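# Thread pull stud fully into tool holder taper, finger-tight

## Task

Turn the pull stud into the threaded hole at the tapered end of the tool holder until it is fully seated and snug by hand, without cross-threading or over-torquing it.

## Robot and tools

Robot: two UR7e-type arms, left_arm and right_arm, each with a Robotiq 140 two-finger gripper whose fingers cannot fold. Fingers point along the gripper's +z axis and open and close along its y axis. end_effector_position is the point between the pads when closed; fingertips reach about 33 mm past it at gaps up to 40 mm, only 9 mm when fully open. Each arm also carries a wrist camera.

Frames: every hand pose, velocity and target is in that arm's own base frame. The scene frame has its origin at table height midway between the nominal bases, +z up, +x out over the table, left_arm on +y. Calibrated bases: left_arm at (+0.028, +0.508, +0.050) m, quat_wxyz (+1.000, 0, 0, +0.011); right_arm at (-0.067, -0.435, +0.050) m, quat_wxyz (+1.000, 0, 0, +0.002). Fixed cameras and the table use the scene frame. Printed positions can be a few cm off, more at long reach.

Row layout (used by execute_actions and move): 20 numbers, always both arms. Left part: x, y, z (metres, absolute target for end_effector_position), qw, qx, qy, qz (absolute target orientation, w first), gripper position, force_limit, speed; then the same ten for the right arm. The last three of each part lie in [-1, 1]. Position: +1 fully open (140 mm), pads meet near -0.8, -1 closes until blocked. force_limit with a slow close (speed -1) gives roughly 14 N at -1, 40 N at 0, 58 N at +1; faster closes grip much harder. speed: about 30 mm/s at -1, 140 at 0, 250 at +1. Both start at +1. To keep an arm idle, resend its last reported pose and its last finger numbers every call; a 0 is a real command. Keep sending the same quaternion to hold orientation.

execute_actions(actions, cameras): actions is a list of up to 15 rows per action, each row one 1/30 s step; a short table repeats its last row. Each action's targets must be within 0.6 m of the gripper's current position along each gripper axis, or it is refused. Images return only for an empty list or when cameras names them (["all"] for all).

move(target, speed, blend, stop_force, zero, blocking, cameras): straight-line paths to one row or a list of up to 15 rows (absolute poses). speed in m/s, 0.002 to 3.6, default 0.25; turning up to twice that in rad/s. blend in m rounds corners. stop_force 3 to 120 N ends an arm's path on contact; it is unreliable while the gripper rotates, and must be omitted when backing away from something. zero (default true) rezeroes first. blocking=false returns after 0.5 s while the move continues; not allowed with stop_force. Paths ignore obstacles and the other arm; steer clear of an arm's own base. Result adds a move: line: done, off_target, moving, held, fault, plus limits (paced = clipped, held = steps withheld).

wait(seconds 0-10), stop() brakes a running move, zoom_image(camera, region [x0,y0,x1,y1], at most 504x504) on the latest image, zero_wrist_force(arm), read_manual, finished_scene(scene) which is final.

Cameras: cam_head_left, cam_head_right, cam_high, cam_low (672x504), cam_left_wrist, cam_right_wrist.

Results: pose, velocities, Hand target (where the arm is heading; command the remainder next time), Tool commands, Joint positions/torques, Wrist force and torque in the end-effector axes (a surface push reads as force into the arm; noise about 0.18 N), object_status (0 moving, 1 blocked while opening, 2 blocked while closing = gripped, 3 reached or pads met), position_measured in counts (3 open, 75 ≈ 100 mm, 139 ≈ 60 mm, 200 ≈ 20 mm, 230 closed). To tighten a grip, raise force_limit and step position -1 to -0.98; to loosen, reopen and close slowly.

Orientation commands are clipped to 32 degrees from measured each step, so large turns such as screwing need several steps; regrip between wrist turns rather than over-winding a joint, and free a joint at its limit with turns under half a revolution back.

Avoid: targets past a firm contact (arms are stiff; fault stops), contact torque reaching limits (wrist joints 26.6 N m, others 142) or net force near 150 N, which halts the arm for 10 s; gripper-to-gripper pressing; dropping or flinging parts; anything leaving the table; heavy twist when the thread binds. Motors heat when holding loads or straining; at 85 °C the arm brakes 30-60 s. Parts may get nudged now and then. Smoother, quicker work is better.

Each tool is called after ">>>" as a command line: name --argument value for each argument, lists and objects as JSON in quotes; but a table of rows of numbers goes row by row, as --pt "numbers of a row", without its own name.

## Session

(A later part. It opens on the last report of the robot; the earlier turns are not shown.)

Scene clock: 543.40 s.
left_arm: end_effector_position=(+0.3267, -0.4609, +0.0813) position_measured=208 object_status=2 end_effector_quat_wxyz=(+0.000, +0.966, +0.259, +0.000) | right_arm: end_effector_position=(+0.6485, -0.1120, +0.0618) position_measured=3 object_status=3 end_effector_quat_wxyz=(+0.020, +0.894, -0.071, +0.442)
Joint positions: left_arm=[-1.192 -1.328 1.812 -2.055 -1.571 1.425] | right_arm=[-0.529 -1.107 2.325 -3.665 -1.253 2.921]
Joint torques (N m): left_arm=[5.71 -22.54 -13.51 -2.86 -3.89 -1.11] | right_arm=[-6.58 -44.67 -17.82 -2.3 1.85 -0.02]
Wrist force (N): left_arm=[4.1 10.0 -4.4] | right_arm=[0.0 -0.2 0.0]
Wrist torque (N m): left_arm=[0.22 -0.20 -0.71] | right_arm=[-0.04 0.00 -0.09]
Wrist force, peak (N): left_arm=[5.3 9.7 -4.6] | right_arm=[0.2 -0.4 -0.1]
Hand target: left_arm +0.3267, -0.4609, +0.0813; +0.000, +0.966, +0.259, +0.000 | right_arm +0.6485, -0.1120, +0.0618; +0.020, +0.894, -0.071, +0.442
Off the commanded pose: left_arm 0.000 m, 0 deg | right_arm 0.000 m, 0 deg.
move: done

>>> move --target '[0.3267,-0.4609,0.0813,0,0.9962,0.0872,0,-1,0.5,-1,0.6485,-0.112,0.0618,0.02,0.894,-0.071,0.442,1,1,1]' --speed 0.1 --cameras '["cam_low","cam_left_wrist"]'

>>> zoom_image --camera "cam_low" --region '[460, 210, 520, 270]'

>>> zoom_image --camera "cam_left_wrist" --region '[300, 160, 420, 280]'

Scene clock: 553.27 s.
left_arm: end_effector_position=(+0.3267, -0.4609, +0.0813) position_measured=208 object_status=2 end_effector_quat_wxyz=(+0.000, +0.996, +0.087, +0.000) | right_arm: end_effector_position=(+0.6485, -0.1120, +0.0618) position_measured=3 object_status=3 end_effector_quat_wxyz=(+0.020, +0.894, -0.071, +0.442)
Joint positions: left_arm=[-1.192 -1.328 1.812 -2.055 -1.571 1.775] | right_arm=[-0.529 -1.107 2.325 -3.665 -1.253 2.921]
Joint torques (N m): left_arm=[0.99 -31.22 -13.2 0.77 -3.64 -1.58] | right_arm=[-6.9 -45.48 -17.74 -2.18 2.02 -0.07]
Wrist force (N): left_arm=[6.5 11.5 -1.1] | right_arm=[-0.1 -0.2 -0.1]
Wrist torque (N m): left_arm=[0.28 -0.21 -0.37] | right_arm=[-0.05 0.02 -0.09]
Wrist force, peak (N): left_arm=[7.6 12.2 -2.0] | right_arm=[0.0 -0.5 -0.1]
Hand target: left_arm +0.3267, -0.4609, +0.0813; +0.000, +0.996, +0.087, +0.000 | right_arm +0.6485, -0.1120, +0.0618; +0.020, +0.894, -0.071, +0.442
Off the commanded pose: left_arm 0.000 m, 0 deg | right_arm 0.000 m, 0 deg.
move: done
Images, in order (width x height): cam_low 672x504, cam_left_wrist 672x504.

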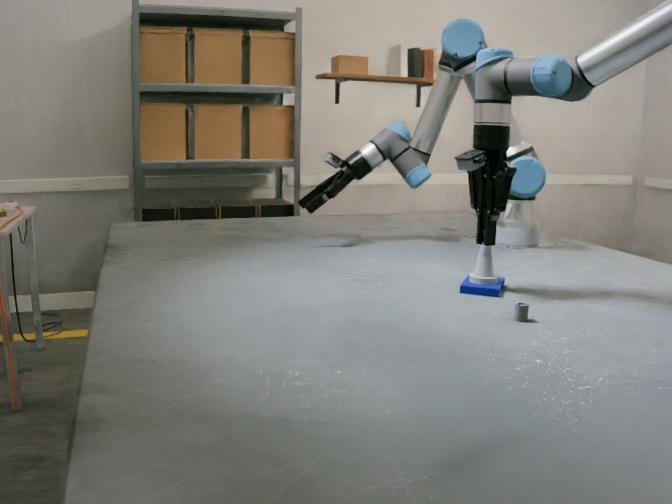

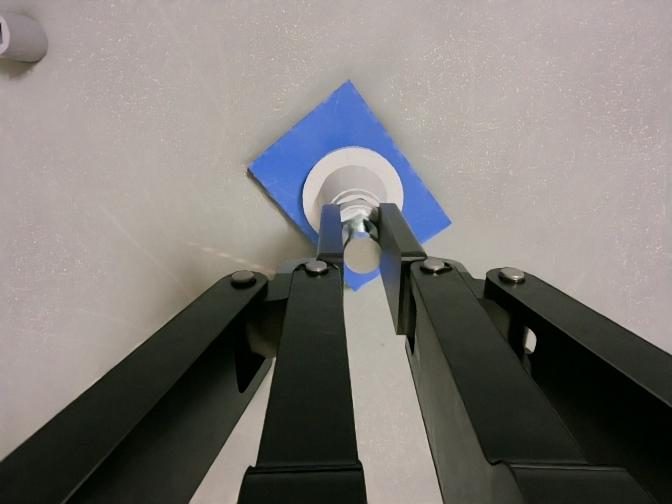

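Scaled by 8.400 from the camera's 672x504 image, which has a finer 960x720 frame.

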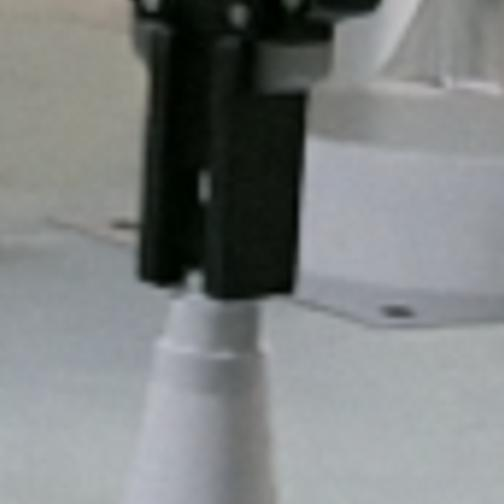

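Scaled by 4.200 from the camera's 672x504 image, which has a finer 960x720 frame.

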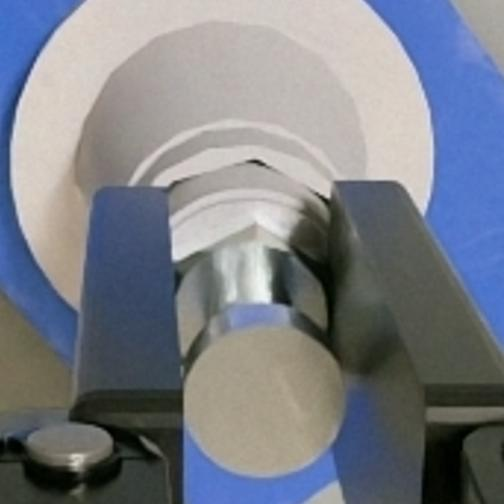

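>>> move --target '[0.3267,-0.4609,0.0813,0,0.9962,0.0872,0,-0.98,1,-1,0.6485,-0.112,0.0618,0.02,0.894,-0.071,0.442,1,1,1]'

>>> move --target '[0.3267,-0.4609,0.0812,0,0.966,-0.259,0,-0.98,1,-1,0.6485,-0.112,0.0618,0.02,0.894,-0.071,0.442,1,1,1]' --speed 0.1

>>> move --target '[0.3267,-0.4609,0.0811,0,0.819,-0.574,0,-0.98,1,-1,0.6485,-0.112,0.0618,0.02,0.894,-0.071,0.442,1,1,1]' --speed 0.1 --cameras '["cam_left_wrist","cam_high"]'

>>> zoom_image --camera "cam_left_wrist" --region '[300, 160, 420, 280]'

Scene clock: 564.07 s.
left_arm: end_effector_position=(+0.3267, -0.4609, +0.0813) position_measured=209 object_status=2 end_effector_quat_wxyz=(+0.000, +0.996, +0.087, +0.000) | right_arm: end_effector_position=(+0.6485, -0.1120, +0.0618) position_measured=3 object_status=3 end_effector_quat_wxyz=(+0.020, +0.894, -0.071, +0.442)
Joint positions: left_arm=[-1.192 -1.328 1.812 -2.055 -1.571 1.775] | right_arm=[-0.529 -1.107 2.325 -3.665 -1.253 2.921]
Joint torques (N m): left_arm=[7.49 -31.8 -14.06 2.25 -2.1 2.07] | right_arm=[-7.05 -44.28 -17.71 -2.2 1.96 -0.07]
Wrist force (N): left_arm=[6.2 10.6 -5.5] | right_arm=[0.0 -0.1 0.0]
Wrist torque (N m): left_arm=[0.29 -0.28 -0.38] | right_arm=[-0.03 0.00 -0.10]
Wrist force, peak (N): left_arm=[6.8 12.7 -0.7] | right_arm=[-0.1 -0.5 -0.2]
Hand target: left_arm +0.3267, -0.4609, +0.0813; +0.000, +0.996, +0.087, +0.000 | right_arm +0.6485, -0.1120, +0.0618; +0.020, +0.894, -0.071, +0.442
Off the commanded pose: left_arm 0.000 m, 0 deg | right_arm 0.000 m, 0 deg.
move: done

Scene clock: 567.90 s.
left_arm: end_effector_position=(+0.3267, -0.4609, +0.0812) position_measured=209 object_status=2 end_effector_quat_wxyz=(+0.000, +0.966, -0.259, +0.000) | right_arm: end_effector_position=(+0.6485, -0.1120, +0.0618) position_measured=3 object_status=3 end_effector_quat_wxyz=(+0.020, +0.894, -0.071, +0.442)
Joint positions: left_arm=[-1.192 -1.328 1.812 -2.055 -1.571 2.473] | right_arm=[-0.529 -1.107 2.325 -3.665 -1.253 2.921]
Joint torques (N m): left_arm=[4.95 -22.35 -15.74 -3.06 -1.86 -1.02] | right_arm=[-7.64 -45.28 -18.01 -2.25 1.99 0]
Wrist force (N): left_arm=[1.7 5.7 -6.5] | right_arm=[0.0 -0.3 0.1]
Wrist torque (N m): left_arm=[0.34 -0.27 -0.88] | right_arm=[-0.07 0.01 -0.09]
Wrist force, peak (N): left_arm=[6.2 11.0 -5.7] | right_arm=[0.1 -0.5 0.0]
Hand target: left_arm +0.3267, -0.4609, +0.0812; +0.000, +0.966, -0.259, +0.000 | right_arm +0.6485, -0.1120, +0.0618; +0.020, +0.894, -0.071, +0.442
Off the commanded pose: left_arm 0.000 m, 0 deg | right_arm 0.000 m, 0 deg.
move: done

Scene clock: 571.77 s.
left_arm: end_effector_position=(+0.3267, -0.4609, +0.0811) position_measured=209 object_status=2 end_effector_quat_wxyz=(+0.000, +0.819, -0.574, +0.000) | right_arm: end_effector_position=(+0.6485, -0.1120, +0.0618) position_measured=3 object_status=3 end_effector_quat_wxyz=(+0.020, +0.894, -0.071, +0.442)
Joint positions: left_arm=[-1.192 -1.328 1.813 -2.056 -1.571 3.172] | right_arm=[-0.529 -1.107 2.325 -3.665 -1.253 2.921]
Joint torques (N m): left_arm=[8.1 -23.59 -16.66 -3.83 -1.96 -0.65] | right_arm=[-7.23 -44.58 -18.04 -2.36 2 0.01]
Wrist force (N): left_arm=[-1.1 3.4 -5.3] | right_arm=[0.1 -0.4 -0.1]
Wrist torque (N m): left_arm=[0.41 -0.11 -1.17] | right_arm=[-0.08 -0.01 -0.09]
Wrist force, peak (N): left_arm=[0.0 5.5 -7.8] | right_arm=[0.1 -0.6 0.0]
Hand target: left_arm +0.3267, -0.4609, +0.0811; +0.000, +0.819, -0.574, +0.000 | right_arm +0.6485, -0.1120, +0.0618; +0.020, +0.894, -0.071, +0.442
Off the commanded pose: left_arm 0.000 m, 0 deg | right_arm 0.000 m, 0 deg.
move: done
Images, in order (width x height): cam_high 672x504, cam_left_wrist 672x504.

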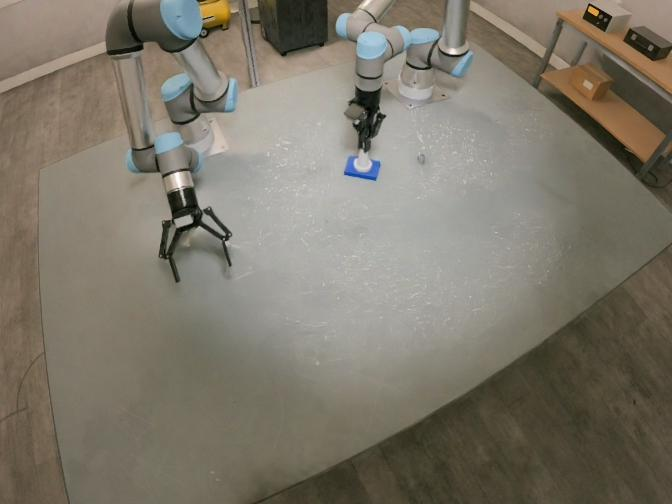

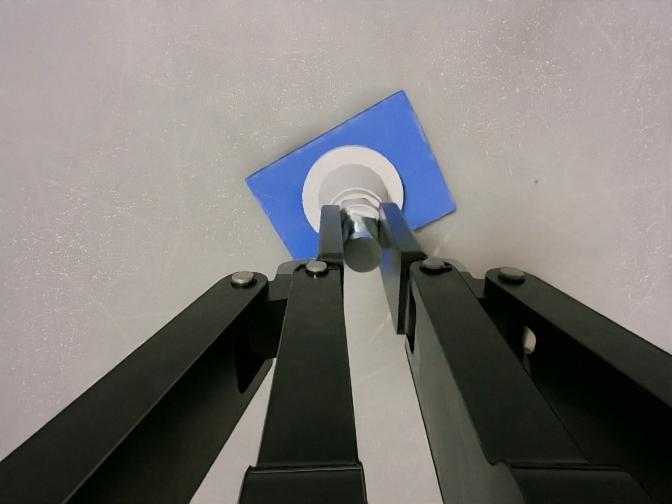

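Scaled by 4.200 from the camera's 672x504 image, which has a finer 960x720 frame.

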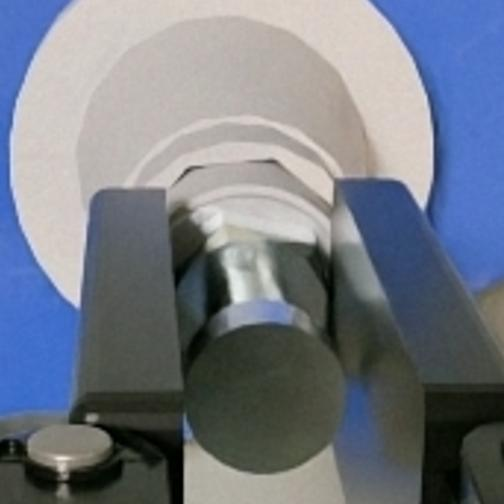

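>>> move --pt "0.3267 -0.4609 0.0811 0 0.819 -0.574 0 -0.4 1 -0.5 0.6485 -0.112 0.0618 0.02 0.894 -0.071 0.442 1 1 1" --pt "0.3267 -0.4609 0.0815 0 0.924 -0.383 0 -0.4 1 -0.5 0.6485 -0.112 0.0618 0.02 0.894 -0.071 0.442 1 1 1" --cameras '["cam_left_wrist","cam_low"]'

>>> zoom_image --camera "cam_left_wrist" --region '[300, 160, 420, 280]'

>>> zoom_image --camera "cam_low" --region '[460, 210, 520, 270]'

>>> move --target '[0.3267,-0.4609,0.0815,0,0.924,-0.383,0,-1,1,-1,0.6485,-0.112,0.0618,0.02,0.894,-0.071,0.442,1,1,1]'

>>> move --target '[0.3267,-0.4609,0.0815,0,0.848,-0.53,0,-1,1,-1,0.6485,-0.112,0.0618,0.02,0.894,-0.071,0.442,1,1,1]' --speed 0.1 --cameras '["cam_left_wrist"]'

>>> zoom_image --camera "cam_left_wrist" --region '[300, 160, 420, 280]'

Scene clock: 586.83 s.
left_arm: end_effector_position=(+0.3267, -0.4609, +0.0815) position_measured=179 object_status=3 end_effector_quat_wxyz=(+0.000, +0.924, -0.383, +0.000) | right_arm: end_effector_position=(+0.6485, -0.1120, +0.0618) position_measured=3 object_status=3 end_effector_quat_wxyz=(+0.020, +0.894, -0.071, +0.442)
Joint positions: left_arm=[-1.192 -1.328 1.812 -2.055 -1.571 2.735] | right_arm=[-0.529 -1.107 2.325 -3.665 -1.253 2.921]
Joint torques (N m): left_arm=[-6.48 -43.66 -22.47 -0.42 1.43 -0.83] | right_arm=[-7.07 -45.02 -17.71 -2.09 2.06 -0.05]
Wrist force (N): left_arm=[-0.8 3.3 -1.5] | right_arm=[0.0 0.0 0.2]
Wrist torque (N m): left_arm=[0.43 -0.21 -0.27] | right_arm=[0.00 0.00 -0.10]
Wrist force, peak (N): left_arm=[-0.8 4.0 -5.6] | right_arm=[0.2 -0.5 0.0]
Hand target: left_arm +0.3267, -0.4609, +0.0815; +0.000, +0.924, -0.383, +0.000 | right_arm +0.6485, -0.1120, +0.0618; +0.020, +0.894, -0.071, +0.442
Off the commanded pose: left_arm 0.000 m, 0 deg | right_arm 0.000 m, 0 deg.
move: done
Images, in order (width x height): cam_low 672x504, cam_left_wrist 672x504.

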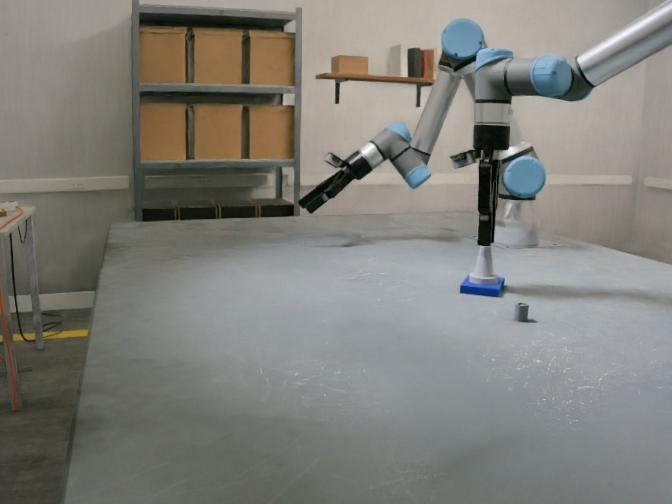

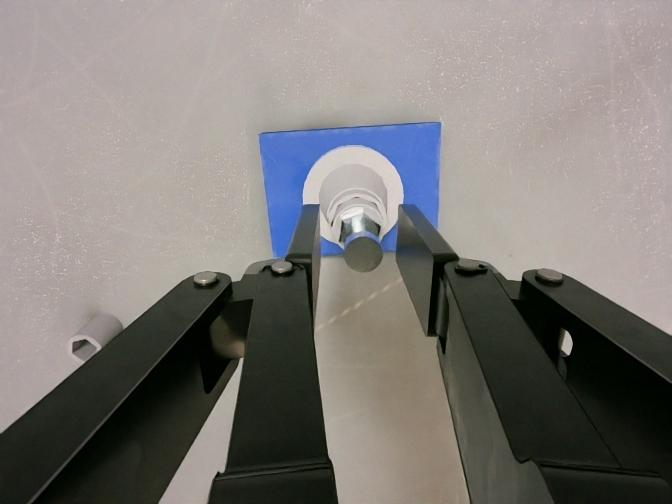

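Scaled by 4.200 from the camera's 672x504 image, which has a finer 960x720 frame.

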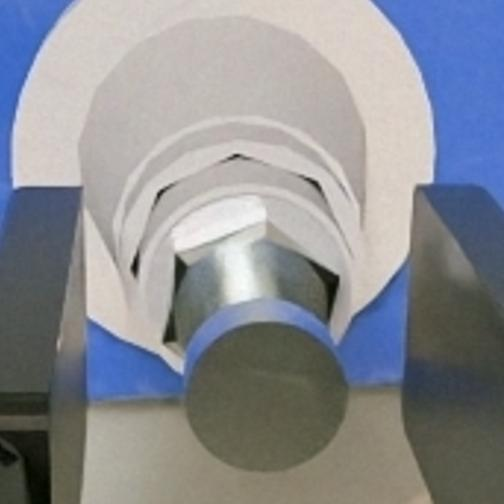

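Scaled by 8.400 from the camera's 672x504 image, which has a finer 960x720 frame.

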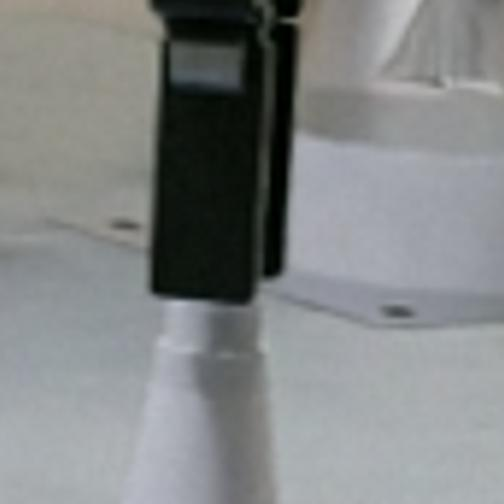

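Scene clock: 588.13 s.
left_arm: end_effector_position=(+0.3267, -0.4609, +0.0815) position_measured=208 object_status=0 end_effector_quat_wxyz=(+0.000, +0.924, -0.383, +0.000) | right_arm: end_effector_position=(+0.6485, -0.1120, +0.0618) position_measured=3 object_status=3 end_effector_quat_wxyz=(+0.020, +0.894, -0.071, +0.442)
Joint positions: left_arm=[-1.192 -1.328 1.812 -2.055 -1.571 2.735] | right_arm=[-0.529 -1.107 2.325 -3.665 -1.253 2.921]
Joint torques (N m): left_arm=[1.47 -37.32 -14.87 -1.31 -1.16 -1.91] | right_arm=[-6.6 -44.7 -18.01 -2.22 1.88 0.05]
Wrist force (N): left_arm=[-3.8 4.5 -11.3] | right_arm=[0.1 0.1 0.1]
Wrist torque (N m): left_arm=[0.42 -0.15 -0.01] | right_arm=[0.02 -0.01 -0.09]
Wrist force, peak (N): left_arm=[-3.8 4.5 -11.5] | right_arm=[0.1 -0.4 -0.2]
Hand target: left_arm +0.3267, -0.4609, +0.0815; +0.000, +0.924, -0.383, +0.000 | right_arm +0.6485, -0.1120, +0.0618; +0.020, +0.894, -0.071, +0.442
Off the commanded pose: left_arm 0.000 m, 0 deg | right_arm 0.000 m, 0 deg.
move: done

Scene clock: 590.13 s.
left_arm: end_effector_position=(+0.3267, -0.4609, +0.0815) position_measured=208 object_status=2 end_effector_quat_wxyz=(+0.000, +0.848, -0.530, +0.000) | right_arm: end_effector_position=(+0.6485, -0.1120, +0.0618) position_measured=3 object_status=3 end_effector_quat_wxyz=(+0.020, +0.894, -0.071, +0.442)
Joint positions: left_arm=[-1.192 -1.328 1.812 -2.055 -1.571 3.066] | right_arm=[-0.529 -1.107 2.325 -3.665 -1.253 2.921]
Joint torques (N m): left_arm=[1.62 -31.04 -18.43 -3.33 -0.48 -0.76] | right_arm=[-6.75 -45.1 -17.97 -2.22 1.95 -0.07]
Wrist force (N): left_arm=[-0.1 3.8 -4.7] | right_arm=[0.0 -0.2 -0.2]
Wrist torque (N m): left_arm=[0.42 -0.23 -1.08] | right_arm=[-0.05 0.00 -0.09]
Wrist force, peak (N): left_arm=[-3.8 4.2 -11.8] | right_arm=[-0.1 -0.4 -0.2]
Hand target: left_arm +0.3267, -0.4609, +0.0815; +0.000, +0.848, -0.530, +0.000 | right_arm +0.6485, -0.1120, +0.0618; +0.020, +0.894, -0.071, +0.442
Off the commanded pose: left_arm 0.000 m, 0 deg | right_arm 0.000 m, 0 deg.
move: done
Images, in order (width x height): cam_left_wrist 672x504.

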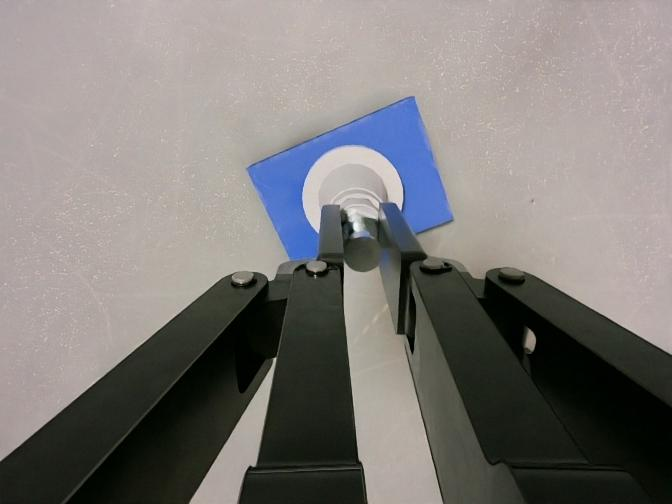

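Scaled by 4.200 from the camera's 672x504 image, which has a finer 960x720 frame.

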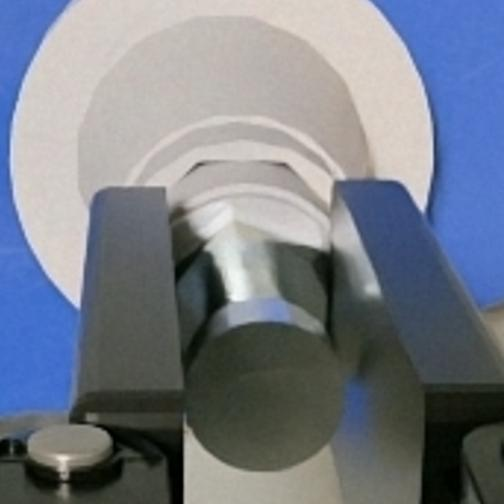

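>>> move --target '[0.3267,-0.4609,0.0815,0,0.766,-0.643,0,-1,1,-1,0.6485,-0.112,0.0618,0.02,0.894,-0.071,0.442,1,1,1]' --speed 0.1 --cameras '["cam_left_wrist"]'

>>> zoom_image --camera "cam_left_wrist" --region '[300, 160, 420, 280]'

Scene clock: 596.93 s.
left_arm: end_effector_position=(+0.3267, -0.4609, +0.0815) position_measured=208 object_status=2 end_effector_quat_wxyz=(+0.000, +0.766, -0.643, +0.000) | right_arm: end_effector_position=(+0.6485, -0.1120, +0.0618) position_measured=3 object_status=3 end_effector_quat_wxyz=(+0.020, +0.894, -0.071, +0.442)
Joint positions: left_arm=[-1.192 -1.328 1.812 -2.055 -1.571 3.346] | right_arm=[-0.529 -1.107 2.325 -3.665 -1.253 2.921]
Joint torques (N m): left_arm=[-0.97 -30.2 -19.04 -1.01 -0.8 -0.9] | right_arm=[-7.09 -44.54 -17.82 -2.12 1.92 0.05]
Wrist force (N): left_arm=[-1.6 3.2 -5.1] | right_arm=[0.1 -0.1 -0.2]
Wrist torque (N m): left_arm=[0.41 -0.18 -1.00] | right_arm=[-0.03 -0.01 -0.09]
Wrist force, peak (N): left_arm=[-1.9 3.8 -6.3] | right_arm=[0.2 -0.5 0.0]
Hand target: left_arm +0.3267, -0.4609, +0.0815; +0.000, +0.766, -0.643, +0.000 | right_arm +0.6485, -0.1120, +0.0618; +0.020, +0.894, -0.071, +0.442
Off the commanded pose: left_arm 0.000 m, 0 deg | right_arm 0.000 m, 0 deg.
move: done
Images, in order (width x height): cam_left_wrist 672x504.

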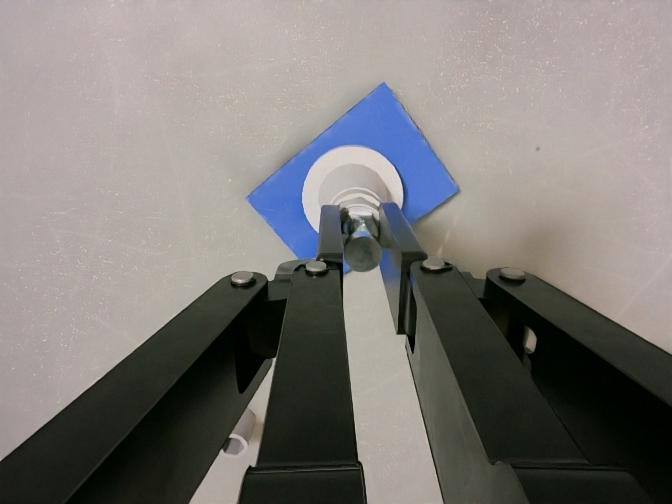

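Scaled by 4.200 from the camera's 672x504 image, which has a finer 960x720 frame.

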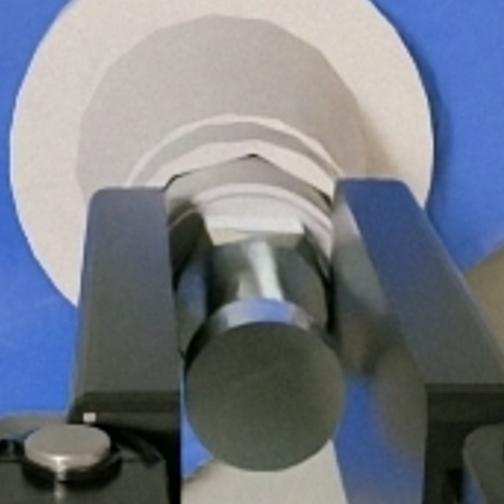

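>>> move --pt "0.3267 -0.4609 0.0815 0 0.766 -0.643 0 0 1 -0.3 0.6485 -0.112 0.0618 0.02 0.894 -0.071 0.442 1 1 1" --pt "0.3267 -0.4609 0.2 0 0.766 -0.643 0 0 1 -0.3 0.6485 -0.112 0.0618 0.02 0.894 -0.071 0.442 1 1 1" --speed 0.15 --cameras '["cam_low"]'

>>> zoom_image --camera "cam_low" --region '[460, 210, 520, 270]'

Scene clock: 605.33 s.
left_arm: end_effector_position=(+0.3267, -0.4609, +0.2000) position_measured=129 object_status=3 end_effector_quat_wxyz=(+0.000, +0.766, -0.643, +0.000) | right_arm: end_effector_position=(+0.6485, -0.1120, +0.0618) position_measured=3 object_status=3 end_effector_quat_wxyz=(+0.020, +0.894, -0.071, +0.442)
Joint positions: left_arm=[-1.192 -1.42 1.604 -1.754 -1.571 3.346] | right_arm=[-0.529 -1.107 2.325 -3.665 -1.253 2.921]
Joint torques (N m): left_arm=[-3.02 -22.87 -26.3 -3.57 0.03 -1.63] | right_arm=[-7.04 -45.16 -17.8 -2.29 2 -0.05]
Wrist force (N): left_arm=[-1.0 3.5 -1.7] | right_arm=[0.1 -0.1 -0.1]
Wrist torque (N m): left_arm=[0.47 -0.18 -0.11] | right_arm=[-0.01 -0.03 -0.10]
Wrist force, peak (N): left_arm=[-1.8 3.4 -5.3] | right_arm=[0.1 -0.5 0.1]
Hand target: left_arm +0.3267, -0.4609, +0.2000; +0.000, +0.766, -0.643, +0.000 | right_arm +0.6485, -0.1120, +0.0618; +0.020, +0.894, -0.071, +0.442
Off the commanded pose: left_arm 0.000 m, 0 deg | right_arm 0.000 m, 0 deg.
move: done
Images, in order (width x height): cam_low 672x504.

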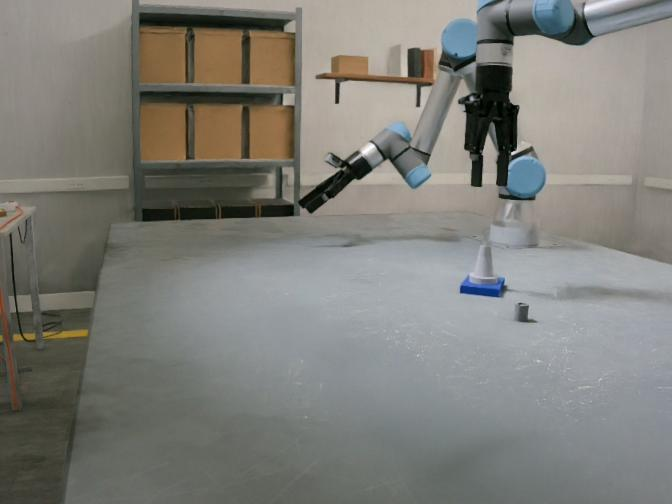

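Scaled by 8.400 from the camera's 672x504 image, which has a finer 960x720 frame.

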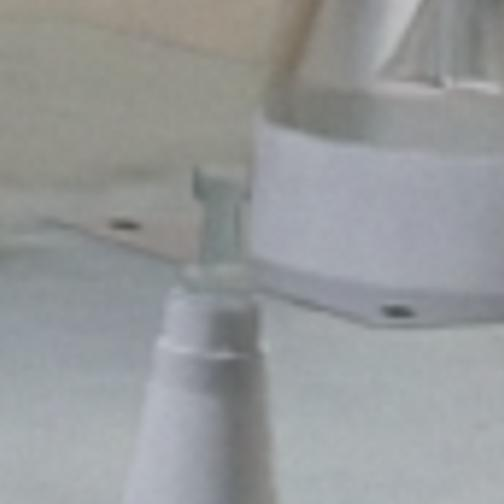

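Flange is seated on the rim.

>>> finished_scene --scene 1

The scene is finished: the task was done.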